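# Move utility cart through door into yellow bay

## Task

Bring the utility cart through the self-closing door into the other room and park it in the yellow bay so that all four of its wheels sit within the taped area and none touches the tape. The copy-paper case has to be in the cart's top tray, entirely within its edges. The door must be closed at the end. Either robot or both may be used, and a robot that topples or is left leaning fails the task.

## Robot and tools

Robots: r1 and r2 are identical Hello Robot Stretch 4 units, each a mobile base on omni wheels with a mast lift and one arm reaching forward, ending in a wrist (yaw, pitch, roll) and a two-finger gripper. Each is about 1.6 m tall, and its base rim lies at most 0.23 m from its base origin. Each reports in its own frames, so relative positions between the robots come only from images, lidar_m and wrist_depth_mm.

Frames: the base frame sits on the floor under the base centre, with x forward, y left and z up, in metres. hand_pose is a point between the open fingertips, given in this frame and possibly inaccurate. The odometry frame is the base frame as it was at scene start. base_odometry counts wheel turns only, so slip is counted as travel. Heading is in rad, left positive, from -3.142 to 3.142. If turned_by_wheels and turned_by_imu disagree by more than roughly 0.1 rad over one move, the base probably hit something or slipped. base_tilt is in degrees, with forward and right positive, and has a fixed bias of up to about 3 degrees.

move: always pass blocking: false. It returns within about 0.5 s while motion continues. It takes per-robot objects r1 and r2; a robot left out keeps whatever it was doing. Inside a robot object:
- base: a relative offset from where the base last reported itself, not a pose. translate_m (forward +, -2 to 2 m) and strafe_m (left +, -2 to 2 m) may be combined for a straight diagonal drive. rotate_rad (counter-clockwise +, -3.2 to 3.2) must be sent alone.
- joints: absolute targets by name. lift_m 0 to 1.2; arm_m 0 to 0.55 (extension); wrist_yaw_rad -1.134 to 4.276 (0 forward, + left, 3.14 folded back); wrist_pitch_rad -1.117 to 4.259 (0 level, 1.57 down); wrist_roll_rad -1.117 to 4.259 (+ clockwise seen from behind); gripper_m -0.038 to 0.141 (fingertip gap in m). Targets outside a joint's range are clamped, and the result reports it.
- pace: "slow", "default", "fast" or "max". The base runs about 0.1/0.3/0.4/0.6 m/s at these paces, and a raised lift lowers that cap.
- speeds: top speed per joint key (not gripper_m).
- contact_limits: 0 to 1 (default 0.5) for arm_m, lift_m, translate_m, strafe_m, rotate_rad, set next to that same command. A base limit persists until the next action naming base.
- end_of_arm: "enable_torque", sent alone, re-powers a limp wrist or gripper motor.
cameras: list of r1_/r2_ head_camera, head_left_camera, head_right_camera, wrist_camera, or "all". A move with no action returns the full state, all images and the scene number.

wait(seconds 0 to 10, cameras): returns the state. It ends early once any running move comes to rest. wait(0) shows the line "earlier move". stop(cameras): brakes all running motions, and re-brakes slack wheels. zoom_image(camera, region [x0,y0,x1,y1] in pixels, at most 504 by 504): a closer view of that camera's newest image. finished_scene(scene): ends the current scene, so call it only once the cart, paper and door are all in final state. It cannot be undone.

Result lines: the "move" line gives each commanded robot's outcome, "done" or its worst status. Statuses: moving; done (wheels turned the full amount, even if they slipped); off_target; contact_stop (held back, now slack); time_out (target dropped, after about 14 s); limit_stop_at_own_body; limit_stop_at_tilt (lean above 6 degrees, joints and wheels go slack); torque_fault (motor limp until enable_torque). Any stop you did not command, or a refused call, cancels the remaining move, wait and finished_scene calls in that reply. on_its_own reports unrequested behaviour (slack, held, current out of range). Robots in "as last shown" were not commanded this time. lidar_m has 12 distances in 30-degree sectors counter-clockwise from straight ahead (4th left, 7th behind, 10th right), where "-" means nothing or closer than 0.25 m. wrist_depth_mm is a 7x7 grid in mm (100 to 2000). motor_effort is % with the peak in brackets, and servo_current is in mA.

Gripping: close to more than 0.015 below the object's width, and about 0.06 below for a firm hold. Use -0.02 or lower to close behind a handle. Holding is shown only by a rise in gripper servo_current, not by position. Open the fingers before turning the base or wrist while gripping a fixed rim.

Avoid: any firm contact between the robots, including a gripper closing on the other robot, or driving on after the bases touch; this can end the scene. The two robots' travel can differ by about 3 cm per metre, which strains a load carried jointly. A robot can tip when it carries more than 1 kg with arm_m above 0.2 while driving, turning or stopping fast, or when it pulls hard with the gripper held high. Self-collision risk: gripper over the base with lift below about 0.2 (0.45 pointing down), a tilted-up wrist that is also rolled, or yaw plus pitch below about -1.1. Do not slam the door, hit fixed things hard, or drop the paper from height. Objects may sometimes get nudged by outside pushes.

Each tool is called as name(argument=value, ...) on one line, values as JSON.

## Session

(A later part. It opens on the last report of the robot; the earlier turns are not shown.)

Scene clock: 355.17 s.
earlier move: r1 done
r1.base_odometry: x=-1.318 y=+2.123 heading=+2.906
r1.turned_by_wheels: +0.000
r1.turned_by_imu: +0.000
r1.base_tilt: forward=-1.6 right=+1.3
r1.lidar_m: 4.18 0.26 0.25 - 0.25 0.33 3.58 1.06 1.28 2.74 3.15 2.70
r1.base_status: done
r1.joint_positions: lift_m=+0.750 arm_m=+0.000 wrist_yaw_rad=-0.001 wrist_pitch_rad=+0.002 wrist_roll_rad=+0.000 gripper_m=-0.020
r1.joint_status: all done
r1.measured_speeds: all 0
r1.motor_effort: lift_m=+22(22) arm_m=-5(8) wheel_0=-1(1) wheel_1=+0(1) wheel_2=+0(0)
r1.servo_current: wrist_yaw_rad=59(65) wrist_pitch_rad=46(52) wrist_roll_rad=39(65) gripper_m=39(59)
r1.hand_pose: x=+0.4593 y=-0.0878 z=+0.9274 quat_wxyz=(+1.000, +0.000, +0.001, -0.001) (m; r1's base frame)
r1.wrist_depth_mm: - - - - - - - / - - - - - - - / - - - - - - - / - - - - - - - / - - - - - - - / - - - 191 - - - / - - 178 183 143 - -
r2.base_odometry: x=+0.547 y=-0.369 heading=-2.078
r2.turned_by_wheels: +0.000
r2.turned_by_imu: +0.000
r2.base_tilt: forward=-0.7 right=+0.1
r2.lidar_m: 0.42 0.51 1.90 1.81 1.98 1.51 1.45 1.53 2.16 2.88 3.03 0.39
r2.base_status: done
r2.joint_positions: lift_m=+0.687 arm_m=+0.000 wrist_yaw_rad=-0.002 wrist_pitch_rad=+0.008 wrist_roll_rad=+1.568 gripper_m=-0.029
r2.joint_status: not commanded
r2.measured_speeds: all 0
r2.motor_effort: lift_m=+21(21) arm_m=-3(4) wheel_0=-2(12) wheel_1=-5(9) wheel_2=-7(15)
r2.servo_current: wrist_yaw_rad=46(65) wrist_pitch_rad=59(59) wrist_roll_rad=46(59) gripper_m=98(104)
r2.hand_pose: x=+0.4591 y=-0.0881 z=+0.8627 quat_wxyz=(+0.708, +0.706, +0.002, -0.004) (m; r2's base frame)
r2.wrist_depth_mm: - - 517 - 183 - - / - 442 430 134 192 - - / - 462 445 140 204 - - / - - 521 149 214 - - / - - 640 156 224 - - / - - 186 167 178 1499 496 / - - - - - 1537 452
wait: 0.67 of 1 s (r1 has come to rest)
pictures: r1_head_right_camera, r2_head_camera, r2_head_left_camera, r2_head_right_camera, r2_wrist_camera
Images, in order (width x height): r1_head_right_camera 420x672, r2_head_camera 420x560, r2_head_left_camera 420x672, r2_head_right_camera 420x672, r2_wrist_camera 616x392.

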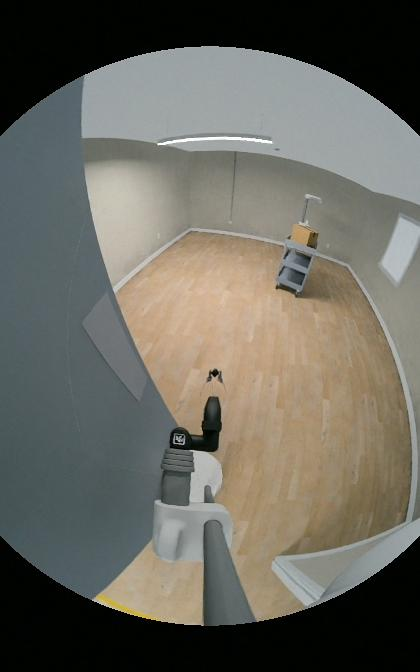

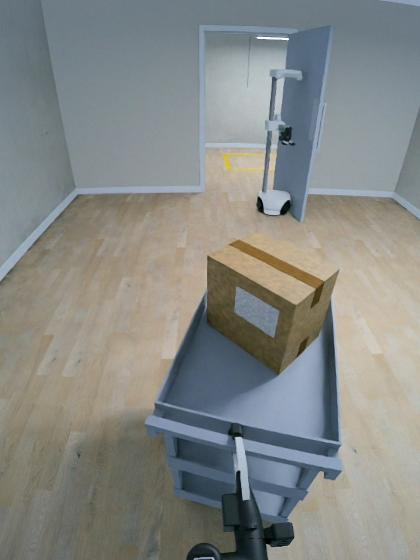

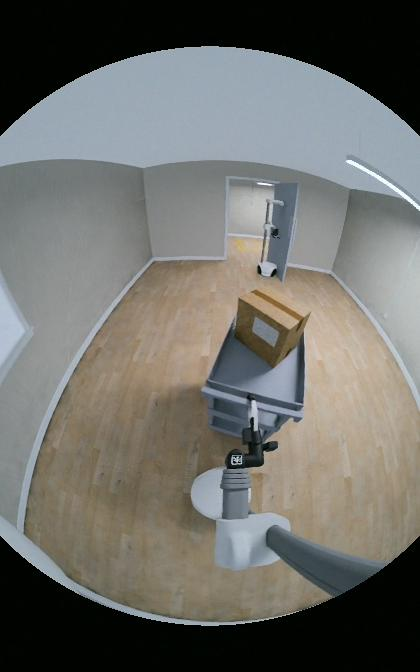

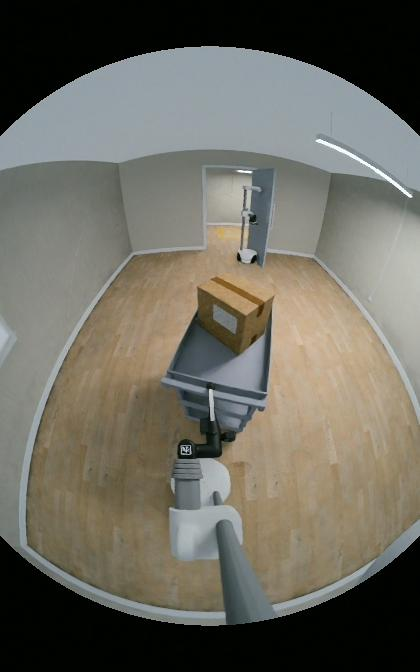

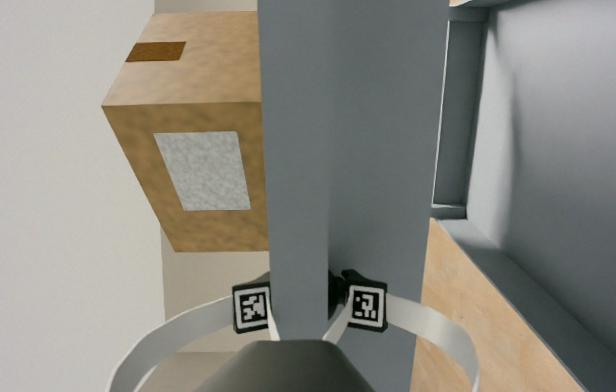

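move(blocking=false, r2={"base":{"strafe_m":-0.2},"pace":"slow"})

wait(seconds=4, cameras=["r2_head_camera","r2_head_right_camera","r2_wrist_camera"])

Scene clock: 363.87 s.
move: r2 moving
r1: as last shown
r1.lidar_m: 4.16 0.25 0.25 - 0.25 0.31 3.58 1.05 1.32 2.74 3.17 2.71
r1.motor_effort: lift_m=+21(22) arm_m=-5(5) wheel_0=-1(1) wheel_1=+0(0) wheel_2=+0(0)
r1.servo_current: wrist_yaw_rad=46(59) wrist_pitch_rad=39(46) wrist_roll_rad=46(59) gripper_m=39(46)
r1.wrist_depth_mm: - - - - - - - / - - - - - - - / - - - - - - - / - - - - - - - / - - - - - - - / - - - 191 - - - / - - 177 183 143 - -
r2.base_odometry: x=+0.534 y=-0.362 heading=-2.078
r2.turned_by_wheels: +0.000
r2.turned_by_imu: +0.000
r2.base_tilt: forward=-0.7 right=+0.1
r2.lidar_m: 0.44 0.48 1.91 1.84 1.97 1.50 1.42 1.54 2.13 2.87 3.02 0.40
r2.base_status: strafe_m moving
r2.joint_positions: lift_m=+0.687 arm_m=+0.000 wrist_yaw_rad=-0.001 wrist_pitch_rad=+0.008 wrist_roll_rad=+1.568 gripper_m=-0.029
r2.joint_status: not commanded
r2.measured_speeds: translate_m=+0.000 strafe_m=-0.056 rotate_rad=-0.001 lift_m=+0.000 arm_m=+0.000 wrist_yaw_rad=+0.000 wrist_pitch_rad=+0.000 wrist_roll_rad=+0.000
r2.motor_effort: lift_m=+21(21) arm_m=-4(4) wheel_0=+6(13) wheel_1=-6(9) wheel_2=-1(6)
r2.servo_current: wrist_yaw_rad=46(52) wrist_pitch_rad=52(52) wrist_roll_rad=39(52) gripper_m=91(98)
r2.hand_pose: x=+0.4592 y=-0.0878 z=+0.8627 quat_wxyz=(+0.708, +0.706, +0.002, -0.003) (m; r2's base frame)
r2.wrist_depth_mm: - - 530 131 185 - - / - 452 430 136 194 - - / - 455 442 141 204 - - / - - 521 150 216 - - / - - 634 156 224 - - / - - 187 167 179 1499 500 / - - - - - 1618 455
pictures: none

Scene clock: 366.50 s.
earlier move: r2 done
r1.base_odometry: x=-1.318 y=+2.123 heading=+2.906
r1.turned_by_wheels: +0.000
r1.turned_by_imu: +0.000
r1.base_tilt: forward=-1.6 right=+1.3
r1.lidar_m: 4.18 0.26 0.25 - 0.25 0.31 3.57 1.06 1.30 2.73 3.13 2.63
r1.base_status: not commanded
r1.joint_positions: lift_m=+0.750 arm_m=+0.000 wrist_yaw_rad=-0.001 wrist_pitch_rad=+0.002 wrist_roll_rad=+0.000 gripper_m=-0.020
r1.joint_status: not commanded
r1.measured_speeds: all 0
r1.motor_effort: lift_m=+22(22) arm_m=-5(5) wheel_0=-1(1) wheel_1=+0(1) wheel_2=+0(0)
r1.servo_current: wrist_yaw_rad=59(65) wrist_pitch_rad=39(52) wrist_roll_rad=46(78) gripper_m=39(52)
r1.hand_pose: x=+0.4593 y=-0.0878 z=+0.9274 quat_wxyz=(+1.000, +0.000, +0.001, -0.001) (m; r1's base frame)
r1.wrist_depth_mm: - - - - - - - / - - - - - - - / - - - - - - - / - - - - - - - / - - - - - - - / - - - 191 - - - / - - 178 183 143 - -
r2.base_odometry: x=+0.372 y=-0.272 heading=-2.078
r2.turned_by_wheels: +0.000
r2.turned_by_imu: +0.001
r2.base_tilt: forward=-0.7 right=+0.1
r2.lidar_m: 0.38 0.41 2.12 2.03 2.01 1.49 1.46 1.52 2.15 2.66 2.83 0.44
r2.base_status: done
r2.joint_positions: lift_m=+0.687 arm_m=+0.000 wrist_yaw_rad=+0.002 wrist_pitch_rad=+0.008 wrist_roll_rad=+1.568 gripper_m=-0.029
r2.joint_status: not commanded
r2.measured_speeds: all 0
r2.motor_effort: lift_m=+21(21) arm_m=-3(4) wheel_0=+6(13) wheel_1=-3(9) wheel_2=+0(6)
r2.servo_current: wrist_yaw_rad=46(65) wrist_pitch_rad=52(59) wrist_roll_rad=52(65) gripper_m=98(104)
r2.hand_pose: x=+0.4595 y=-0.0869 z=+0.8627 quat_wxyz=(+0.708, +0.706, +0.003, -0.002) (m; r2's base frame)
r2.wrist_depth_mm: - - - 166 226 1618 1138 / - - - 167 227 809 - / - - 517 167 229 831 - / - 480 462 168 229 831 - / - - 517 169 230 854 - / - - 185 170 178 - - / - - - - 232 1576 -
wait: 2.63 of 4 s (r2 has come to rest)
pictures: r2_head_camera, r2_head_right_camera, r2_wrist_camera
Images, in order (width x height): r2_head_camera 420x560, r2_head_right_camera 420x672, r2_wrist_camera 616x392.

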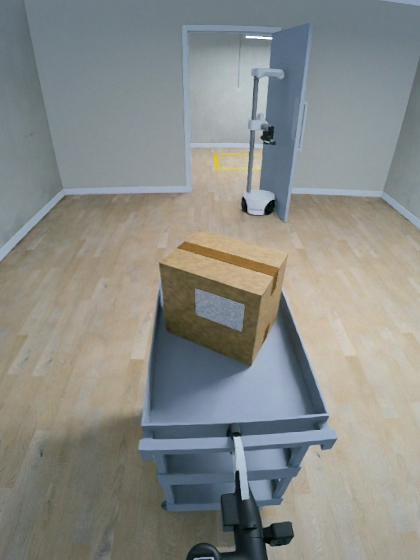

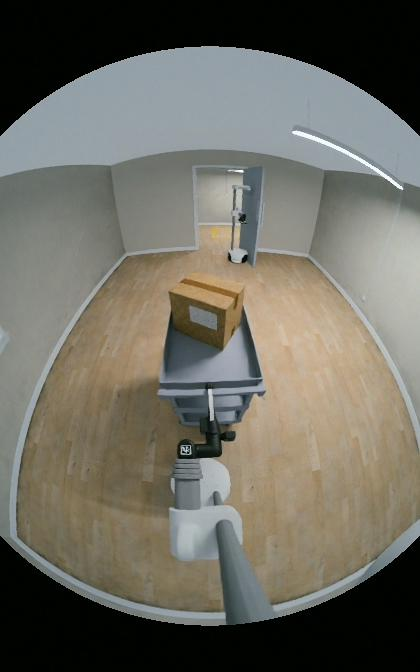

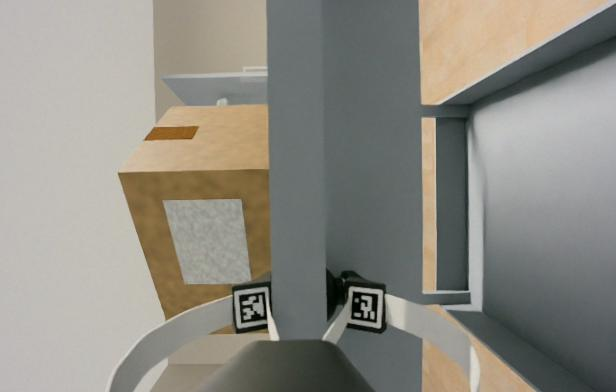

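move(blocking=false, r2={"base":{"strafe_m":-0.17},"pace":"slow"})

wait(seconds=4, cameras=["r2_head_camera"])

move(blocking=false, r2={"base":{"translate_m":0.7,"strafe_m":0.1},"pace":"slow","contact_limits":{"translate_m":0.6}})

wait(seconds=9, cameras=["r2_head_camera","r2_head_right_camera","r1_head_right_camera"])

Scene clock: 377.20 s.
move: r2 moving
r1: as last shown
r1.lidar_m: 4.15 0.26 0.25 - 0.25 0.33 3.58 1.07 1.31 2.73 3.14 2.63
r1.motor_effort: lift_m=+21(22) arm_m=-5(5) wheel_0=+0(1) wheel_1=+0(1) wheel_2=+0(0)
r1.servo_current: wrist_yaw_rad=46(65) wrist_pitch_rad=33(52) wrist_roll_rad=59(59) gripper_m=46(46)
r1.wrist_depth_mm: - - - - - - - / - - - - - - - / - - - - - - - / - - - - - - - / - - - - - - - / - - - 191 - - - / - - 177 183 144 - -
r2.base_odometry: x=+0.360 y=-0.265 heading=-2.078
r2.turned_by_wheels: +0.000
r2.turned_by_imu: +0.001
r2.base_tilt: forward=-0.7 right=+0.0
r2.lidar_m: 0.38 0.40 2.10 2.06 2.04 1.51 1.45 1.52 2.16 2.67 2.78 0.42
r2.base_status: strafe_m moving
r2.joint_positions: lift_m=+0.687 arm_m=+0.000 wrist_yaw_rad=+0.002 wrist_pitch_rad=+0.008 wrist_roll_rad=+1.568 gripper_m=-0.029
r2.joint_status: not commanded
r2.measured_speeds: translate_m=-0.001 strafe_m=-0.056 rotate_rad=+0.004 lift_m=+0.000 arm_m=+0.000 wrist_yaw_rad=+0.000 wrist_pitch_rad=+0.000 wrist_roll_rad=+0.000
r2.motor_effort: lift_m=+21(21) arm_m=-3(4) wheel_0=+11(12) wheel_1=-7(9) wheel_2=+1(1)
r2.servo_current: wrist_yaw_rad=39(52) wrist_pitch_rad=52(52) wrist_roll_rad=52(52) gripper_m=98(98)
r2.hand_pose: x=+0.4595 y=-0.0868 z=+0.8627 quat_wxyz=(+0.708, +0.706, +0.004, -0.002) (m; r2's base frame)
r2.wrist_depth_mm: - - - 168 229 1618 1160 / - - - 168 229 1430 - / - - 535 169 229 842 - / - 477 459 169 230 831 - / - - 512 169 230 831 - / - - 186 170 178 - - / - - - - 232 1576 -
pictures: none

Scene clock: 379.53 s.
earlier move: r2 done
r1.base_odometry: x=-1.318 y=+2.123 heading=+2.906
r1.turned_by_wheels: +0.000
r1.turned_by_imu: +0.000
r1.base_tilt: forward=-1.6 right=+1.3
r1.lidar_m: 4.16 0.26 0.25 - 0.25 0.32 3.57 1.05 1.30 2.73 3.17 2.61
r1.base_status: not commanded
r1.joint_positions: lift_m=+0.750 arm_m=+0.000 wrist_yaw_rad=-0.001 wrist_pitch_rad=+0.002 wrist_roll_rad=+0.000 gripper_m=-0.020
r1.joint_status: not commanded
r1.measured_speeds: all 0
r1.motor_effort: lift_m=+21(22) arm_m=-5(5) wheel_0=-1(1) wheel_1=+0(1) wheel_2=+0(0)
r1.servo_current: wrist_yaw_rad=46(65) wrist_pitch_rad=46(52) wrist_roll_rad=46(65) gripper_m=46(52)
r1.hand_pose: x=+0.4593 y=-0.0878 z=+0.9274 quat_wxyz=(+1.000, +0.000, +0.001, -0.001) (m; r1's base frame)
r1.wrist_depth_mm: - - - - - - - / - - - - - - - / - - - - - - - / - - - - - - - / - - - - - - - / - - - 191 - - - / - - 177 183 143 - -
r2.base_odometry: x=+0.224 y=-0.189 heading=-2.078
r2.turned_by_wheels: +0.000
r2.turned_by_imu: +0.001
r2.base_tilt: forward=-0.6 right=+0.0
r2.lidar_m: 0.34 0.35 2.28 2.20 2.03 1.52 1.47 1.54 2.17 2.48 2.64 0.45
r2.base_status: done
r2.joint_positions: lift_m=+0.687 arm_m=+0.000 wrist_yaw_rad=+0.002 wrist_pitch_rad=+0.008 wrist_roll_rad=+1.569 gripper_m=-0.029
r2.joint_status: not commanded
r2.measured_speeds: all 0
r2.motor_effort: lift_m=+21(21) arm_m=-3(4) wheel_0=+5(12) wheel_1=-3(9) wheel_2=+0(2)
r2.servo_current: wrist_yaw_rad=46(65) wrist_pitch_rad=46(59) wrist_roll_rad=46(65) gripper_m=98(104)
r2.hand_pose: x=+0.4595 y=-0.0868 z=+0.8627 quat_wxyz=(+0.708, +0.706, +0.004, -0.002) (m; r2's base frame)
r2.wrist_depth_mm: - - - 267 278 294 307 / - - - 258 265 1661 1160 / - - - 191 253 1708 - / - - 574 183 245 - - / - 473 469 178 236 820 - / - - 186 170 178 - - / - - 517 - 221 - -
wait: 2.33 of 4 s (r2 has come to rest)
pictures: r2_head_camera
Images, in order (width x height): r2_head_camera 420x560.

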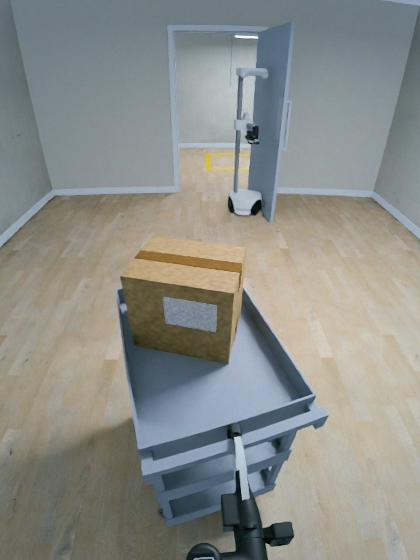

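Scene clock: 380.03 s.
move: r2 moving
r1: as last shown
r1.lidar_m: 4.18 0.25 0.25 - 0.25 0.32 3.58 1.07 1.30 2.73 3.18 2.58
r1.motor_effort: lift_m=+22(22) arm_m=-5(5) wheel_0=-1(1) wheel_1=+0(1) wheel_2=+0(0)
r1.servo_current: wrist_yaw_rad=33(59) wrist_pitch_rad=39(46) wrist_roll_rad=39(59) gripper_m=46(46)
r1.wrist_depth_mm: - - - - - - - / - - - - - - - / - - - - - - - / - - - - - - - / - - - - - - - / - - - 191 - - - / - - 178 183 143 - -
r2.base_odometry: x=+0.219 y=-0.201 heading=-2.078
r2.turned_by_wheels: +0.000
r2.turned_by_imu: +0.000
r2.base_tilt: forward=-0.7 right=+0.0
r2.lidar_m: 0.33 0.37 2.26 2.19 2.01 1.53 1.45 1.54 2.20 2.52 2.63 0.45
r2.base_status: translate_m moving; strafe_m moving
r2.joint_positions: lift_m=+0.687 arm_m=+0.000 wrist_yaw_rad=-0.002 wrist_pitch_rad=+0.008 wrist_roll_rad=+1.569 gripper_m=-0.029
r2.joint_status: not commanded
r2.measured_speeds: translate_m=+0.050 strafe_m=+0.007 rotate_rad=-0.004 lift_m=+0.000 arm_m=+0.000 wrist_yaw_rad=-0.015 wrist_pitch_rad=+0.000 wrist_roll_rad=+0.000
r2.motor_effort: lift_m=+21(21) arm_m=-3(4) wheel_0=+2(10) wheel_1=+7(9) wheel_2=-14(14)
r2.servo_current: wrist_yaw_rad=39(52) wrist_pitch_rad=46(52) wrist_roll_rad=46(59) gripper_m=91(98)
r2.contact_limits: translate_m 0.6
r2.hand_pose: x=+0.4591 y=-0.0879 z=+0.8627 quat_wxyz=(+0.708, +0.706, +0.002, -0.003) (m; r2's base frame)
r2.wrist_depth_mm: - - - 274 283 306 306 / - - - 262 268 1661 1160 / - - - 193 255 1708 - / - - 615 183 245 798 - / - 473 466 177 235 820 - / - - 186 168 179 - - / - - 512 - 219 - -
pictures: none

Scene clock: 387.87 s.
earlier move: r2 done
r1.base_odometry: x=-1.318 y=+2.123 heading=+2.906
r1.turned_by_wheels: +0.000
r1.turned_by_imu: -0.001
r1.base_tilt: forward=-1.6 right=+1.3
r1.lidar_m: 4.15 0.25 0.25 - 0.25 0.31 3.57 1.05 1.30 2.73 3.18 2.03
r1.base_status: not commanded
r1.joint_positions: lift_m=+0.750 arm_m=+0.000 wrist_yaw_rad=-0.001 wrist_pitch_rad=+0.002 wrist_roll_rad=+0.000 gripper_m=-0.020
r1.joint_status: not commanded
r1.measured_speeds: all 0
r1.motor_effort: lift_m=+21(22) arm_m=-5(5) wheel_0=-1(1) wheel_1=+0(1) wheel_2=+0(0)
r1.servo_current: wrist_yaw_rad=46(72) wrist_pitch_rad=39(52) wrist_roll_rad=65(72) gripper_m=46(52)
r1.hand_pose: x=+0.4593 y=-0.0878 z=+0.9274 quat_wxyz=(+1.000, +0.000, +0.001, -0.001) (m; r1's base frame)
r1.wrist_depth_mm: - - - - - - - / - - - - - - - / - - - - - - - / - - - - - - 1661 / - - - - - - - / - - - 191 - - - / - - 177 183 143 - -
r2.base_odometry: x=-0.029 y=-0.849 heading=-2.078
r2.turned_by_wheels: +0.000
r2.turned_by_imu: +0.001
r2.base_tilt: forward=-0.7 right=+0.1
r2.lidar_m: 0.28 0.31 2.18 2.08 2.22 2.24 2.14 2.28 2.71 2.63 2.76 0.47
r2.base_status: done
r2.joint_positions: lift_m=+0.687 arm_m=+0.000 wrist_yaw_rad=-0.003 wrist_pitch_rad=+0.008 wrist_roll_rad=+1.569 gripper_m=-0.029
r2.joint_status: not commanded
r2.measured_speeds: all 0
r2.motor_effort: lift_m=+21(21) arm_m=-3(4) wheel_0=+3(10) wheel_1=+5(9) wheel_2=-6(15)
r2.servo_current: wrist_yaw_rad=52(65) wrist_pitch_rad=46(59) wrist_roll_rad=52(65) gripper_m=91(98)
r2.contact_limits: translate_m 0.6
r2.hand_pose: x=+0.4590 y=-0.0883 z=+0.8627 quat_wxyz=(+0.708, +0.706, +0.002, -0.004) (m; r2's base frame)
r2.wrist_depth_mm: - - - 293 - 1576 1138 / - - - 315 347 351 351 / - - - 282 301 1661 488 / - - - 204 270 1756 - / - - - 186 244 788 - / - 504 186 165 179 - - / - 445 445 - 210 - -
wait: 7.83 of 9 s (r2 has come to rest)
pictures: r1_head_right_camera, r2_head_camera, r2_head_right_camera
Images, in order (width x height): r1_head_right_camera 420x672, r2_head_camera 420x560, r2_head_right_camera 420x672.

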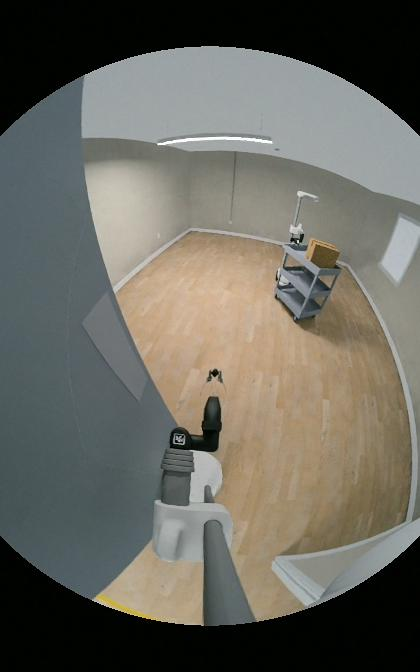

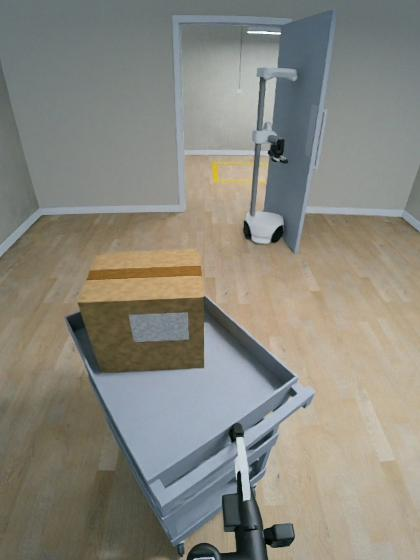

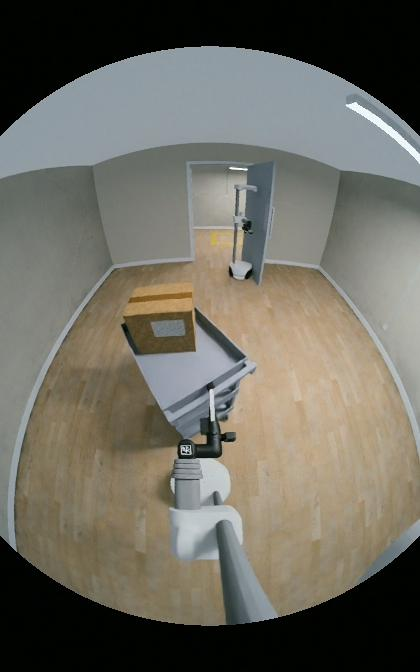

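move(blocking=false, r2={"base":{"translate_m":0.1,"strafe_m":0.33},"pace":"slow","contact_limits":{"translate_m":0.6}})

wait(seconds=5, cameras=["r2_head_camera","r2_wrist_camera"])

Scene clock: 409.60 s.
move: r2 moving
r1: as last shown
r1.turned_by_imu: +0.000
r1.lidar_m: 4.16 0.25 0.25 - 0.25 0.32 3.59 1.04 1.28 2.73 3.14 2.03
r1.servo_current: wrist_yaw_rad=46(65) wrist_pitch_rad=46(52) wrist_roll_rad=46(72) gripper_m=46(46)
r1.wrist_depth_mm: - - - - - - - / - - - - - - - / - - - - - - - / - - - - - - 1576 / - - - - - - - / - - - 191 - - - / - - 177 183 143 - -
r2.base_odometry: x=-0.020 y=-0.859 heading=-2.079
r2.turned_by_wheels: -0.001
r2.turned_by_imu: +0.000
r2.base_tilt: forward=-0.7 right=+0.1
r2.lidar_m: 0.29 0.31 2.17 2.05 2.15 2.22 2.15 2.24 2.76 2.64 2.78 0.48
r2.base_status: translate_m moving; strafe_m moving
r2.joint_positions: lift_m=+0.687 arm_m=+0.000 wrist_yaw_rad=-0.003 wrist_pitch_rad=+0.008 wrist_roll_rad=+1.569 gripper_m=-0.029
r2.joint_status: not commanded
r2.measured_speeds: translate_m=+0.014 strafe_m=+0.047 rotate_rad=-0.001 lift_m=+0.000 arm_m=+0.000 wrist_yaw_rad=-0.008 wrist_pitch_rad=+0.000 wrist_roll_rad=+0.000
r2.motor_effort: lift_m=+21(21) arm_m=-3(4) wheel_0=-12(12) wheel_1=+8(9) wheel_2=-10(10)
r2.servo_current: wrist_yaw_rad=46(65) wrist_pitch_rad=52(59) wrist_roll_rad=46(59) gripper_m=91(98)
r2.contact_limits: translate_m 0.6
r2.hand_pose: x=+0.4590 y=-0.0884 z=+0.8627 quat_wxyz=(+0.708, +0.706, +0.002, -0.004) (m; r2's base frame)
r2.wrist_depth_mm: - - - 293 - 1661 1118 / - - - 317 349 353 355 / - - - 282 303 1708 484 / - - - 204 267 1708 - / - - - 184 243 778 - / - 508 186 163 179 - - / - 445 445 - 209 - -
pictures: none

Scene clock: 413.80 s.
earlier move: r2 done
r1.base_odometry: x=-1.318 y=+2.123 heading=+2.906
r1.turned_by_wheels: +0.000
r1.turned_by_imu: +0.000
r1.base_tilt: forward=-1.6 right=+1.3
r1.lidar_m: 4.15 0.26 0.25 - 0.25 0.31 3.56 1.06 1.27 2.73 2.18 1.95
r1.base_status: not commanded
r1.joint_positions: lift_m=+0.750 arm_m=+0.000 wrist_yaw_rad=-0.001 wrist_pitch_rad=+0.002 wrist_roll_rad=+0.000 gripper_m=-0.020
r1.joint_status: not commanded
r1.measured_speeds: all 0
r1.motor_effort: lift_m=+21(22) arm_m=-5(5) wheel_0=-1(1) wheel_1=+0(1) wheel_2=+0(0)
r1.servo_current: wrist_yaw_rad=59(65) wrist_pitch_rad=33(52) wrist_roll_rad=39(72) gripper_m=46(52)
r1.hand_pose: x=+0.4593 y=-0.0878 z=+0.9274 quat_wxyz=(+1.000, +0.000, +0.001, -0.001) (m; r1's base frame)
r1.wrist_depth_mm: - - - - - - - / - - - - - - - / - - - - - - - / - - - - - - 1576 / - - - - - - - / - - - 191 - - - / - - 177 183 143 - -
r2.base_odometry: x=+0.211 y=-1.097 heading=-2.078
r2.turned_by_wheels: +0.000
r2.turned_by_imu: +0.000
r2.base_tilt: forward=-0.7 right=+0.1
r2.lidar_m: 0.36 0.38 1.83 1.74 1.85 2.30 2.22 2.33 3.06 2.97 3.13 0.45
r2.base_status: done
r2.joint_positions: lift_m=+0.687 arm_m=+0.000 wrist_yaw_rad=-0.004 wrist_pitch_rad=+0.008 wrist_roll_rad=+1.569 gripper_m=-0.029
r2.joint_status: not commanded
r2.measured_speeds: all 0
r2.motor_effort: lift_m=+21(21) arm_m=-3(4) wheel_0=-7(13) wheel_1=+5(9) wheel_2=-7(10)
r2.servo_current: wrist_yaw_rad=46(65) wrist_pitch_rad=52(59) wrist_roll_rad=46(59) gripper_m=91(104)
r2.contact_limits: translate_m 0.6
r2.hand_pose: x=+0.4590 y=-0.0885 z=+0.8627 quat_wxyz=(+0.708, +0.706, +0.002, -0.004) (m; r2's base frame)
r2.wrist_depth_mm: - - - 186 250 1618 1160 / - - - 183 245 1661 521 / - - - 180 241 788 - / - - 466 234 236 842 - / - - 484 173 231 820 - / - - 186 169 179 - - / - - 564 - 225 - -
wait: 4.20 of 5 s (r2 has come to rest)
pictures: r2_head_camera, r2_wrist_camera
Images, in order (width x height): r2_head_camera 420x560, r2_wrist_camera 616x392.

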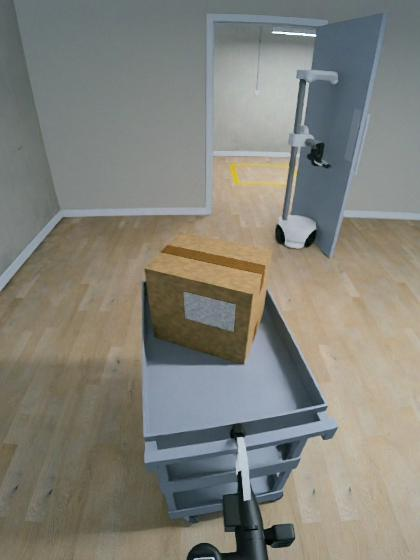

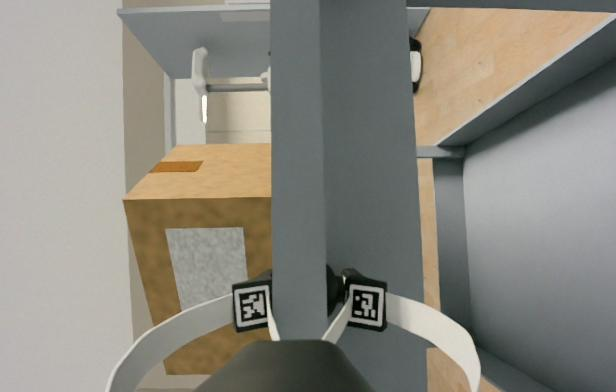

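move(blocking=false, r2={"base":{"translate_m":0.05,"strafe_m":0.14},"pace":"slow","contact_limits":{"translate_m":0.6}})

wait(seconds=3)

move(blocking=false, r2={"base":{"translate_m":0.35,"strafe_m":-0.05},"pace":"slow","contact_limits":{"translate_m":0.6}})

wait(seconds=5, cameras=["r2_head_camera","r1_head_right_camera"])

Scene clock: 420.20 s.
move: r2 moving
r1: as last shown
r1.lidar_m: 4.15 0.25 0.25 - 0.25 0.32 3.57 1.08 1.30 2.74 2.15 1.96
r1.motor_effort: lift_m=+21(22) arm_m=-5(5) wheel_0=+0(1) wheel_1=+0(0) wheel_2=+0(0)
r1.servo_current: wrist_yaw_rad=59(65) wrist_pitch_rad=39(52) wrist_roll_rad=59(65) gripper_m=39(46)
r1.wrist_depth_mm: - - - - - - - / - - - - - - - / - - - - - - - / - - - - - - 1576 / - - - - - - - / - - - 191 - - - / - - 178 183 143 - -
r2.base_odometry: x=+0.219 y=-1.107 heading=-2.079
r2.turned_by_wheels: -0.001
r2.turned_by_imu: +0.000
r2.base_tilt: forward=-0.7 right=+0.1
r2.lidar_m: 0.38 0.39 1.84 1.74 1.84 2.32 2.22 2.36 3.06 2.96 3.11 0.41
r2.base_status: translate_m moving; strafe_m moving
r2.joint_positions: lift_m=+0.687 arm_m=+0.000 wrist_yaw_rad=-0.004 wrist_pitch_rad=+0.008 wrist_roll_rad=+1.569 gripper_m=-0.029
r2.joint_status: not commanded
r2.measured_speeds: translate_m=+0.016 strafe_m=+0.046 rotate_rad=+0.002 lift_m=+0.000 arm_m=+0.000 wrist_yaw_rad=+0.000 wrist_pitch_rad=+0.000 wrist_roll_rad=+0.000
r2.motor_effort: lift_m=+21(21) arm_m=-3(4) wheel_0=-9(11) wheel_1=+8(9) wheel_2=-8(10)
r2.servo_current: wrist_yaw_rad=52(59) wrist_pitch_rad=52(59) wrist_roll_rad=52(59) gripper_m=91(98)
r2.contact_limits: translate_m 0.6
r2.hand_pose: x=+0.4590 y=-0.0885 z=+0.8627 quat_wxyz=(+0.708, +0.706, +0.002, -0.004) (m; r2's base frame)
r2.wrist_depth_mm: - - - 183 247 1618 1138 / - - - 181 244 1661 - / - - - 178 239 809 - / - - 466 235 236 842 - / - - 484 173 233 820 - / - - 186 169 178 - - / - - 569 - 225 - -
pictures: none

Scene clock: 422.47 s.
earlier move: r2 done
r1.base_odometry: x=-1.318 y=+2.123 heading=+2.906
r1.turned_by_wheels: +0.000
r1.turned_by_imu: +0.000
r1.base_tilt: forward=-1.6 right=+1.3
r1.lidar_m: 4.14 0.25 0.25 - 0.25 0.32 3.59 1.08 1.32 2.72 2.09 1.94
r1.base_status: not commanded
r1.joint_positions: lift_m=+0.750 arm_m=+0.000 wrist_yaw_rad=-0.001 wrist_pitch_rad=+0.002 wrist_roll_rad=+0.000 gripper_m=-0.020
r1.joint_status: not commanded
r1.measured_speeds: all 0
r1.motor_effort: lift_m=+22(22) arm_m=-5(5) wheel_0=-1(1) wheel_1=+0(1) wheel_2=+0(0)
r1.servo_current: wrist_yaw_rad=59(78) wrist_pitch_rad=39(52) wrist_roll_rad=59(65) gripper_m=39(52)
r1.hand_pose: x=+0.4593 y=-0.0878 z=+0.9274 quat_wxyz=(+1.000, +0.000, +0.001, -0.001) (m; r1's base frame)
r1.wrist_depth_mm: - - - - - - - / - - - - - - - / - - - - - - - / - - - - - - - / - - - - - - - / - - - 191 - - - / - - 177 183 143 - -
r2.base_odometry: x=+0.309 y=-1.209 heading=-2.079
r2.turned_by_wheels: +0.000
r2.turned_by_imu: +0.000
r2.base_tilt: forward=-0.7 right=+0.1
r2.lidar_m: 0.40 0.44 1.71 1.59 1.68 2.36 2.28 2.40 3.22 3.10 3.25 0.43
r2.base_status: done
r2.joint_positions: lift_m=+0.687 arm_m=+0.000 wrist_yaw_rad=-0.004 wrist_pitch_rad=+0.008 wrist_roll_rad=+1.569 gripper_m=-0.029
r2.joint_status: not commanded
r2.measured_speeds: all 0
r2.motor_effort: lift_m=+21(21) arm_m=-4(4) wheel_0=-4(12) wheel_1=+5(10) wheel_2=-7(10)
r2.servo_current: wrist_yaw_rad=46(59) wrist_pitch_rad=46(59) wrist_roll_rad=52(65) gripper_m=91(98)
r2.contact_limits: translate_m 0.6
r2.hand_pose: x=+0.4590 y=-0.0885 z=+0.8627 quat_wxyz=(+0.708, +0.706, +0.002, -0.004) (m; r2's base frame)
r2.wrist_depth_mm: - - - 160 220 1618 512 / - - - 162 221 788 - / - 539 477 163 223 820 - / - 484 466 166 227 820 - / - - 525 167 229 842 - / - - 186 168 178 - - / - - - - 234 1576 -
wait: 2.27 of 3 s (r2 has come to rest)
pictures: none

Scene clock: 422.97 s.
move: r2 moving
r1: as last shown
r1.lidar_m: 4.14 0.25 0.25 - 0.25 0.32 3.56 1.06 1.28 2.75 2.10 1.93
r1.motor_effort: lift_m=+22(22) arm_m=-5(5) wheel_0=-1(1) wheel_1=+0(0) wheel_2=+0(0)
r1.servo_current: wrist_yaw_rad=46(59) wrist_pitch_rad=46(46) wrist_roll_rad=46(59) gripper_m=39(46)
r1.wrist_depth_mm: - - - - - - - / - - - - - - - / - - - - - - - / - - - - - - - / - - - - - - - / - - - 190 - - - / - - 178 183 144 - -
r2.base_odometry: x=+0.301 y=-1.219 heading=-2.079
r2.turned_by_wheels: +0.000
r2.turned_by_imu: +0.000
r2.base_tilt: forward=-0.7 right=+0.0
r2.lidar_m: 0.40 0.43 1.68 1.62 1.69 2.40 2.30 2.42 3.19 3.10 3.24 0.43
r2.base_status: translate_m moving; strafe_m moving
r2.joint_positions: lift_m=+0.687 arm_m=+0.000 wrist_yaw_rad=-0.003 wrist_pitch_rad=+0.008 wrist_roll_rad=+1.569 gripper_m=-0.029
r2.joint_status: not commanded
r2.measured_speeds: translate_m=+0.050 strafe_m=-0.007 rotate_rad=+0.001 lift_m=+0.000 arm_m=+0.000 wrist_yaw_rad=+0.007 wrist_pitch_rad=+0.000 wrist_roll_rad=+0.000
r2.motor_effort: lift_m=+21(21) arm_m=-3(4) wheel_0=+9(11) wheel_1=+7(9) wheel_2=-12(13)
r2.servo_current: wrist_yaw_rad=39(52) wrist_pitch_rad=46(59) wrist_roll_rad=52(52) gripper_m=91(98)
r2.contact_limits: translate_m 0.6
r2.hand_pose: x=+0.4590 y=-0.0884 z=+0.8627 quat_wxyz=(+0.708, +0.706, +0.002, -0.004) (m; r2's base frame)
r2.wrist_depth_mm: - - - 160 220 1618 508 / - - - 161 220 750 - / - - 480 163 224 831 - / - 480 469 165 226 831 - / - - 521 167 229 842 - / - - 187 169 179 - - / - - - - 233 1576 -
pictures: none

Scene clock: 427.27 s.
earlier move: r2 done
r1.base_odometry: x=-1.318 y=+2.123 heading=+2.906
r1.turned_by_wheels: +0.000
r1.turned_by_imu: +0.000
r1.base_tilt: forward=-1.6 right=+1.3
r1.lidar_m: 4.16 0.26 0.25 - 0.25 0.31 3.58 1.06 1.35 2.72 1.68 1.74
r1.base_status: not commanded
r1.joint_positions: lift_m=+0.750 arm_m=+0.000 wrist_yaw_rad=-0.001 wrist_pitch_rad=+0.002 wrist_roll_rad=+0.000 gripper_m=-0.020
r1.joint_status: not commanded
r1.measured_speeds: all 0
r1.motor_effort: lift_m=+22(22) arm_m=-5(5) wheel_0=-1(1) wheel_1=+1(1) wheel_2=+0(0)
r1.servo_current: wrist_yaw_rad=46(78) wrist_pitch_rad=39(52) wrist_roll_rad=52(72) gripper_m=39(52)
r1.hand_pose: x=+0.4593 y=-0.0878 z=+0.9274 quat_wxyz=(+1.000, +0.000, +0.001, -0.001) (m; r1's base frame)
r1.wrist_depth_mm: - - - - - - - / - - - - - - - / - - - - - - - / - - - - - - - / - - - - - - - / - - - 191 - - - / - - 177 183 143 - 1983
r2.base_odometry: x=+0.095 y=-1.490 heading=-2.078
r2.turned_by_wheels: +0.000
r2.turned_by_imu: +0.002
r2.base_tilt: forward=-0.7 right=+0.1
r2.lidar_m: 0.36 0.37 1.73 1.65 1.72 2.48 2.64 2.75 3.17 3.07 3.19 0.44
r2.base_status: done
r2.joint_positions: lift_m=+0.687 arm_m=+0.000 wrist_yaw_rad=+0.000 wrist_pitch_rad=+0.008 wrist_roll_rad=+1.569 gripper_m=-0.029
r2.joint_status: not commanded
r2.measured_speeds: all 0
r2.motor_effort: lift_m=+21(21) arm_m=-3(4) wheel_0=+6(14) wheel_1=+6(9) wheel_2=-4(13)
r2.servo_current: wrist_yaw_rad=39(59) wrist_pitch_rad=46(59) wrist_roll_rad=52(65) gripper_m=91(98)
r2.contact_limits: translate_m 0.6
r2.hand_pose: x=+0.4593 y=-0.0873 z=+0.8627 quat_wxyz=(+0.708, +0.706, +0.003, -0.003) (m; r2's base frame)
r2.wrist_depth_mm: - - - 198 265 1499 1138 / - - - 251 254 1618 525 / - - - 186 248 820 - / - - 517 181 241 809 - / - 492 477 176 235 820 - / - - 186 169 179 809 - / - - 535 - 222 - -
wait: 4.30 of 5 s (r2 has come to rest)
pictures: r1_head_right_camera, r2_head_camera
Images, in order (width x height): r1_head_right_camera 420x672, r2_head_camera 420x560.

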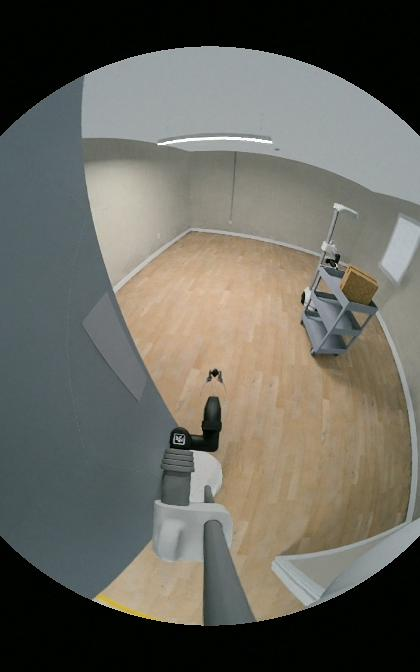

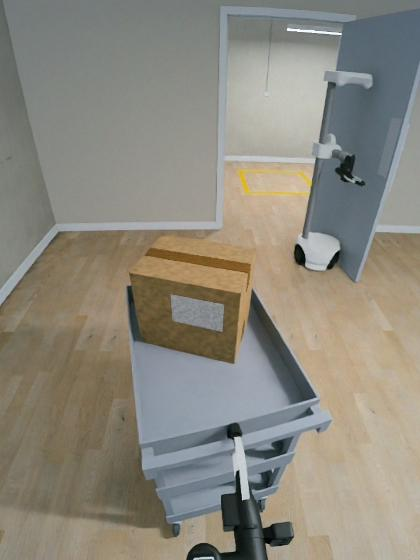

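move(blocking=false, r2={"base":{"translate_m":-0.45,"strafe_m":-0.1},"pace":"slow","contact_limits":{"translate_m":0.6}})

wait(seconds=6, cameras=["r2_head_camera","r1_head_camera","r1_head_right_camera"])

zoom_image(camera="r1_head_right_camera", region=[260, 180, 400, 380])

Scene clock: 479.07 s.
move: r2 moving
r1: as last shown
r1.lidar_m: 4.15 0.25 0.25 - 0.25 0.32 3.57 1.08 1.32 2.74 1.70 1.72
r1.motor_effort: lift_m=+22(22) arm_m=-5(5) wheel_0=-1(1) wheel_1=+0(1) wheel_2=+0(0)
r1.servo_current: wrist_yaw_rad=59(72) wrist_pitch_rad=39(46) wrist_roll_rad=52(59) gripper_m=39(46)
r1.wrist_depth_mm: - - - - - - - / - - - - - - - / - - - - - - - / - - - - - - - / - - - - - - - / - - - 191 - - - / - - 178 183 143 - 1983
r2.base_odometry: x=+0.098 y=-1.478 heading=-2.078
r2.turned_by_wheels: +0.000
r2.turned_by_imu: +0.001
r2.base_tilt: forward=-0.6 right=+0.1
r2.lidar_m: 0.35 0.36 1.75 1.67 1.75 2.50 2.64 2.77 3.16 3.05 3.19 0.44
r2.base_status: translate_m moving; strafe_m moving
r2.joint_positions: lift_m=+0.687 arm_m=+0.000 wrist_yaw_rad=+0.002 wrist_pitch_rad=+0.008 wrist_roll_rad=+1.569 gripper_m=-0.029
r2.joint_status: not commanded
r2.measured_speeds: translate_m=-0.048 strafe_m=-0.011 rotate_rad=+0.001 lift_m=+0.000 arm_m=+0.000 wrist_yaw_rad=+0.006 wrist_pitch_rad=+0.000 wrist_roll_rad=+0.000
r2.motor_effort: lift_m=+21(21) arm_m=-4(4) wheel_0=-3(7) wheel_1=-7(8) wheel_2=+12(12)
r2.servo_current: wrist_yaw_rad=46(52) wrist_pitch_rad=46(52) wrist_roll_rad=52(59) gripper_m=91(91)
r2.contact_limits: translate_m 0.6
r2.hand_pose: x=+0.4595 y=-0.0869 z=+0.8627 quat_wxyz=(+0.708, +0.706, +0.003, -0.002) (m; r2's base frame)
r2.wrist_depth_mm: - - - 257 262 1499 1138 / - - - 251 253 1618 517 / - - - 185 247 809 - / - - 504 181 239 - - / - 488 480 176 234 820 - / - - 186 170 179 820 - / - - 535 - 222 - -
pictures: none

Scene clock: 484.43 s.
earlier move: r2 done
r1.base_odometry: x=-1.318 y=+2.123 heading=+2.906
r1.turned_by_wheels: +0.000
r1.turned_by_imu: +0.000
r1.base_tilt: forward=-1.6 right=+1.3
r1.lidar_m: 4.17 0.25 0.25 - 0.25 0.30 3.57 1.08 1.30 2.74 2.24 1.99
r1.base_status: not commanded
r1.joint_positions: lift_m=+0.750 arm_m=+0.000 wrist_yaw_rad=-0.001 wrist_pitch_rad=+0.002 wrist_roll_rad=+0.000 gripper_m=-0.020
r1.joint_status: not commanded
r1.measured_speeds: all 0
r1.motor_effort: lift_m=+21(22) arm_m=-5(5) wheel_0=+0(1) wheel_1=+0(1) wheel_2=+0(0)
r1.servo_current: wrist_yaw_rad=39(72) wrist_pitch_rad=39(52) wrist_roll_rad=59(65) gripper_m=46(52)
r1.hand_pose: x=+0.4593 y=-0.0878 z=+0.9274 quat_wxyz=(+1.000, +0.000, +0.001, -0.001) (m; r1's base frame)
r1.wrist_depth_mm: - - - - - - - / - - - - - - - / - - - - - - - / - - - - - - 1576 / - - - - - - - / - - - 191 - - - / - - 177 183 143 - -
r2.base_odometry: x=+0.226 y=-1.048 heading=-2.079
r2.turned_by_wheels: -0.001
r2.turned_by_imu: +0.000
r2.base_tilt: forward=-0.6 right=+0.1
r2.lidar_m: 0.37 0.36 1.86 1.74 1.83 2.27 2.17 2.30 3.03 2.95 3.10 0.45
r2.base_status: done
r2.joint_positions: lift_m=+0.687 arm_m=+0.000 wrist_yaw_rad=+0.001 wrist_pitch_rad=+0.008 wrist_roll_rad=+1.569 gripper_m=-0.029
r2.joint_status: not commanded
r2.measured_speeds: all 0
r2.motor_effort: lift_m=+21(21) arm_m=-4(4) wheel_0=-6(12) wheel_1=-6(9) wheel_2=+4(14)
r2.servo_current: wrist_yaw_rad=39(65) wrist_pitch_rad=46(59) wrist_roll_rad=46(59) gripper_m=91(104)
r2.contact_limits: translate_m 0.6
r2.hand_pose: x=+0.4593 y=-0.0872 z=+0.8627 quat_wxyz=(+0.708, +0.706, +0.003, -0.003) (m; r2's base frame)
r2.wrist_depth_mm: - - - 256 263 1537 1138 / - - - 249 253 1661 525 / - - - 185 246 809 - / - - 500 180 240 - - / - 488 480 175 235 831 - / - - 186 169 178 809 - / - - 539 - 221 - -
wait: 5.37 of 6 s (r2 has come to rest)
pictures: r1_head_camera, r1_head_right_camera, r2_head_camera
Images, in order (width x height): r1_head_camera 420x560, r1_head_right_camera 420x672, r2_head_camera 420x560.

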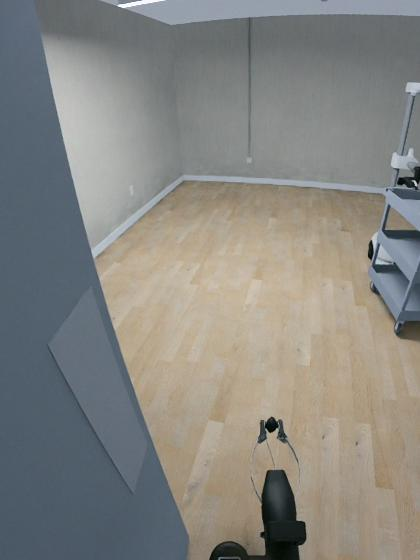

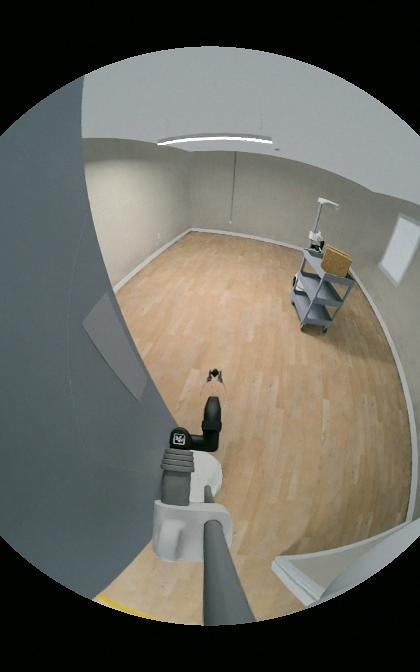

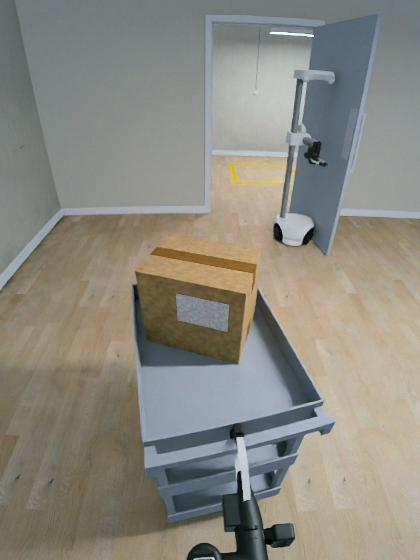

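Scaled by 2.520 from the camera's 420x672 image, which has a finer 600x960 frame.

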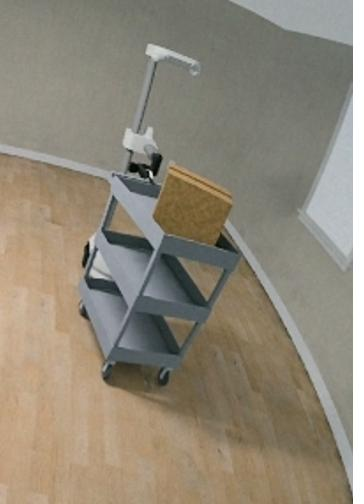

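move(blocking=false, r2={"base":{"translate_m":-0.8,"strafe_m":0.1},"pace":"default","contact_limits":{"translate_m":0.6}})

wait(seconds=6, cameras=["r2_head_camera"])

Scene clock: 501.50 s.
move: r2 moving
r1: as last shown
r1.lidar_m: 4.15 0.25 0.25 - 0.25 0.31 3.59 1.07 1.31 2.73 2.30 2.03
r1.servo_current: wrist_yaw_rad=59(65) wrist_pitch_rad=39(46) wrist_roll_rad=33(59) gripper_m=46(46)
r1.wrist_depth_mm: - - - - - - - / - - - - - - - / - - - - - - - / - - - - - - 1618 / - - - - - - - / - - - 191 - - - / - - 177 183 143 - -
r2.base_odometry: x=+0.245 y=-1.023 heading=-2.079
r2.turned_by_wheels: -0.001
r2.turned_by_imu: +0.000
r2.base_tilt: forward=-0.7 right=+0.1
r2.lidar_m: 0.37 0.38 1.85 1.76 1.84 2.24 2.15 2.28 3.05 2.95 3.10 0.44
r2.base_status: translate_m moving; strafe_m moving
r2.joint_positions: lift_m=+0.687 arm_m=+0.000 wrist_yaw_rad=+0.001 wrist_pitch_rad=+0.008 wrist_roll_rad=+1.569 gripper_m=-0.029
r2.joint_status: not commanded
r2.measured_speeds: translate_m=-0.123 strafe_m=+0.014 rotate_rad=-0.003 lift_m=+0.000 arm_m=+0.000 wrist_yaw_rad=+0.000 wrist_pitch_rad=+0.000 wrist_roll_rad=+0.000
r2.motor_effort: lift_m=+21(21) arm_m=-4(4) wheel_0=-7(13) wheel_1=-7(9) wheel_2=+13(15)
r2.servo_current: wrist_yaw_rad=46(59) wrist_pitch_rad=52(52) wrist_roll_rad=39(59) gripper_m=91(98)
r2.contact_limits: translate_m 0.6
r2.hand_pose: x=+0.4593 y=-0.0872 z=+0.8627 quat_wxyz=(+0.708, +0.706, +0.003, -0.003) (m; r2's base frame)
r2.wrist_depth_mm: - - - 195 259 1537 1138 / - - - 249 252 1661 504 / - - - 185 246 788 - / - - 488 179 238 - - / - - 480 176 234 831 - / - - 186 169 179 809 - / - - 539 - 224 - -
pictures: none

Scene clock: 505.17 s.
earlier move: r2 done
r1.base_odometry: x=-1.318 y=+2.123 heading=+2.906
r1.turned_by_wheels: +0.000
r1.turned_by_imu: +0.000
r1.base_tilt: forward=-1.6 right=+1.3
r1.lidar_m: 4.14 0.25 0.25 - 0.25 0.33 3.56 1.06 1.29 2.71 3.19 2.78
r1.base_status: not commanded
r1.joint_positions: lift_m=+0.750 arm_m=+0.000 wrist_yaw_rad=-0.001 wrist_pitch_rad=+0.002 wrist_roll_rad=+0.000 gripper_m=-0.020
r1.joint_status: not commanded
r1.measured_speeds: all 0
r1.motor_effort: lift_m=+22(22) arm_m=-5(5) wheel_0=-1(1) wheel_1=+0(1) wheel_2=+0(0)
r1.servo_current: wrist_yaw_rad=33(72) wrist_pitch_rad=46(52) wrist_roll_rad=46(72) gripper_m=39(52)
r1.hand_pose: x=+0.4593 y=-0.0878 z=+0.9274 quat_wxyz=(+1.000, +0.000, +0.001, -0.001) (m; r1's base frame)
r1.wrist_depth_mm: - - - - - - - / - - - - - - - / - - - - - - - / - - - - - - - / - - - - - - - / - - - 191 - - - / - - 177 183 143 - -
r2.base_odometry: x=+0.703 y=-0.398 heading=-2.079
r2.turned_by_wheels: +0.000
r2.turned_by_imu: -0.001
r2.base_tilt: forward=-0.7 right=+0.1
r2.lidar_m: 0.40 2.39 1.72 1.69 1.81 1.43 1.36 1.45 2.03 3.01 3.18 0.40
r2.base_status: done
r2.joint_positions: lift_m=+0.687 arm_m=+0.000 wrist_yaw_rad=+0.000 wrist_pitch_rad=+0.008 wrist_roll_rad=+1.569 gripper_m=-0.029
r2.joint_status: not commanded
r2.measured_speeds: all 0
r2.motor_effort: lift_m=+21(21) arm_m=-3(4) wheel_0=-3(17) wheel_1=-5(9) wheel_2=+1(16)
r2.servo_current: wrist_yaw_rad=59(65) wrist_pitch_rad=59(59) wrist_roll_rad=39(59) gripper_m=91(98)
r2.contact_limits: translate_m 0.6
r2.hand_pose: x=+0.4593 y=-0.0873 z=+0.8627 quat_wxyz=(+0.708, +0.706, +0.003, -0.003) (m; r2's base frame)
r2.wrist_depth_mm: - - - 140 195 - - / - 530 477 145 202 - - / - 445 436 150 211 - - / - - 500 156 218 809 - / - - 597 162 225 - - / - - 186 167 178 559 - / - - - - 242 1708 473
wait: 3.67 of 6 s (r2 has come to rest)
pictures: r2_head_camera
Images, in order (width x height): r2_head_camera 420x560.

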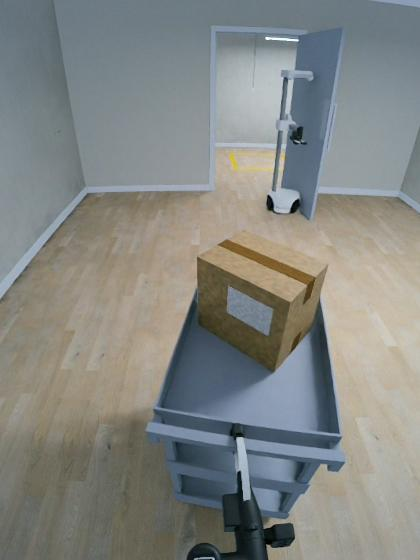

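move(blocking=false, r2={"base":{"translate_m":0.4,"strafe_m":-0.07},"pace":"slow","contact_limits":{"translate_m":0.6}})

wait(seconds=6, cameras=["r2_head_camera"])

Scene clock: 510.87 s.
move: r2 moving
r1: as last shown
r1.lidar_m: 4.16 0.26 0.25 - 0.25 0.32 3.58 1.07 1.28 2.73 3.19 2.79
r1.servo_current: wrist_yaw_rad=46(78) wrist_pitch_rad=46(46) wrist_roll_rad=65(65) gripper_m=46(52)
r1.wrist_depth_mm: - - - - - - - / - - - - - - - / - - - - - - - / - - - - - - - / - - - - - - - / - - - 191 - - - / - - 177 183 144 - -
r2.base_odometry: x=+0.695 y=-0.408 heading=-2.079
r2.turned_by_wheels: +0.000
r2.turned_by_imu: +0.000
r2.base_tilt: forward=-0.7 right=+0.1
r2.lidar_m: 0.40 2.35 1.75 1.69 1.83 1.46 1.40 1.49 2.03 3.02 3.15 0.42
r2.base_status: translate_m moving; strafe_m moving
r2.joint_positions: lift_m=+0.687 arm_m=+0.000 wrist_yaw_rad=+0.000 wrist_pitch_rad=+0.008 wrist_roll_rad=+1.569 gripper_m=-0.029
r2.joint_status: not commanded
r2.measured_speeds: translate_m=+0.048 strafe_m=-0.008 rotate_rad=+0.000 lift_m=+0.000 arm_m=+0.000 wrist_yaw_rad=+0.000 wrist_pitch_rad=+0.000 wrist_roll_rad=+0.000
r2.motor_effort: lift_m=+21(21) arm_m=-3(4) wheel_0=+6(7) wheel_1=+3(5) wheel_2=-11(13)
r2.servo_current: wrist_yaw_rad=39(52) wrist_pitch_rad=52(59) wrist_roll_rad=46(59) gripper_m=91(98)
r2.contact_limits: translate_m 0.6
r2.hand_pose: x=+0.4593 y=-0.0874 z=+0.8627 quat_wxyz=(+0.708, +0.706, +0.003, -0.003) (m; r2's base frame)
r2.wrist_depth_mm: - - - 140 196 732 - / - - 484 145 203 - - / - 445 439 150 211 - - / - - 504 156 218 820 - / - - 585 162 226 - - / - - 186 167 179 564 - / - - - - 242 1537 473
pictures: none

Scene clock: 515.70 s.
earlier move: r2 done
r1.base_odometry: x=-1.318 y=+2.123 heading=+2.906
r1.turned_by_wheels: +0.000
r1.turned_by_imu: +0.000
r1.base_tilt: forward=-1.6 right=+1.3
r1.lidar_m: 4.17 0.26 0.25 - 0.25 0.33 3.55 1.07 1.31 2.73 3.16 2.38
r1.base_status: not commanded
r1.joint_positions: lift_m=+0.750 arm_m=+0.000 wrist_yaw_rad=-0.001 wrist_pitch_rad=+0.002 wrist_roll_rad=+0.000 gripper_m=-0.020
r1.joint_status: not commanded
r1.measured_speeds: all 0
r1.motor_effort: lift_m=+22(22) arm_m=-5(5) wheel_0=+0(2) wheel_1=+0(1) wheel_2=+0(0)
r1.servo_current: wrist_yaw_rad=46(78) wrist_pitch_rad=39(52) wrist_roll_rad=52(65) gripper_m=46(52)
r1.hand_pose: x=+0.4593 y=-0.0878 z=+0.9274 quat_wxyz=(+1.000, +0.000, +0.001, -0.001) (m; r1's base frame)
r1.wrist_depth_mm: - - - - - - - / - - - - - - - / - - - - - - - / - - - - - - 1863 / - - - - - - - / - - - 191 - - - / - - 178 183 143 1983 -
r2.base_odometry: x=+0.447 y=-0.713 heading=-2.079
r2.turned_by_wheels: +0.000
r2.turned_by_imu: +0.001
r2.base_tilt: forward=-0.7 right=+0.0
r2.lidar_m: 0.41 0.44 1.80 1.74 1.87 1.87 1.80 1.89 2.65 2.98 3.12 0.42
r2.base_status: done
r2.joint_positions: lift_m=+0.687 arm_m=+0.000 wrist_yaw_rad=-0.002 wrist_pitch_rad=+0.008 wrist_roll_rad=+1.569 gripper_m=-0.029
r2.joint_status: not commanded
r2.measured_speeds: all 0
r2.motor_effort: lift_m=+21(21) arm_m=-3(4) wheel_0=+3(12) wheel_1=+5(8) wheel_2=-7(13)
r2.servo_current: wrist_yaw_rad=46(59) wrist_pitch_rad=52(59) wrist_roll_rad=59(65) gripper_m=91(104)
r2.contact_limits: translate_m 0.6
r2.hand_pose: x=+0.4591 y=-0.0879 z=+0.8627 quat_wxyz=(+0.708, +0.706, +0.002, -0.003) (m; r2's base frame)
r2.wrist_depth_mm: - - - 148 206 1537 - / - - 535 153 211 798 - / - 449 439 155 215 809 - / - - 488 160 220 831 - / - - 559 164 226 - - / - - 186 168 179 - - / - - - - 239 1708 477
wait: 4.83 of 6 s (r2 has come to rest)
pictures: r2_head_camera
Images, in order (width x height): r2_head_camera 420x560.

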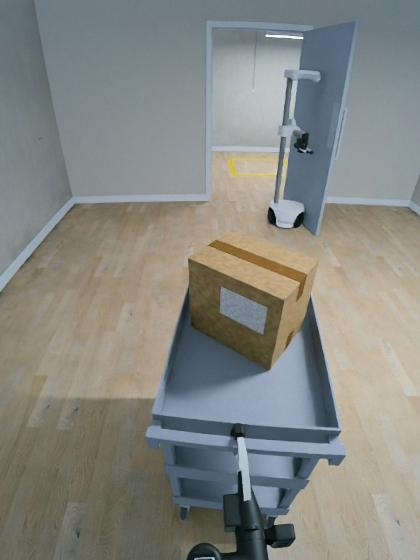

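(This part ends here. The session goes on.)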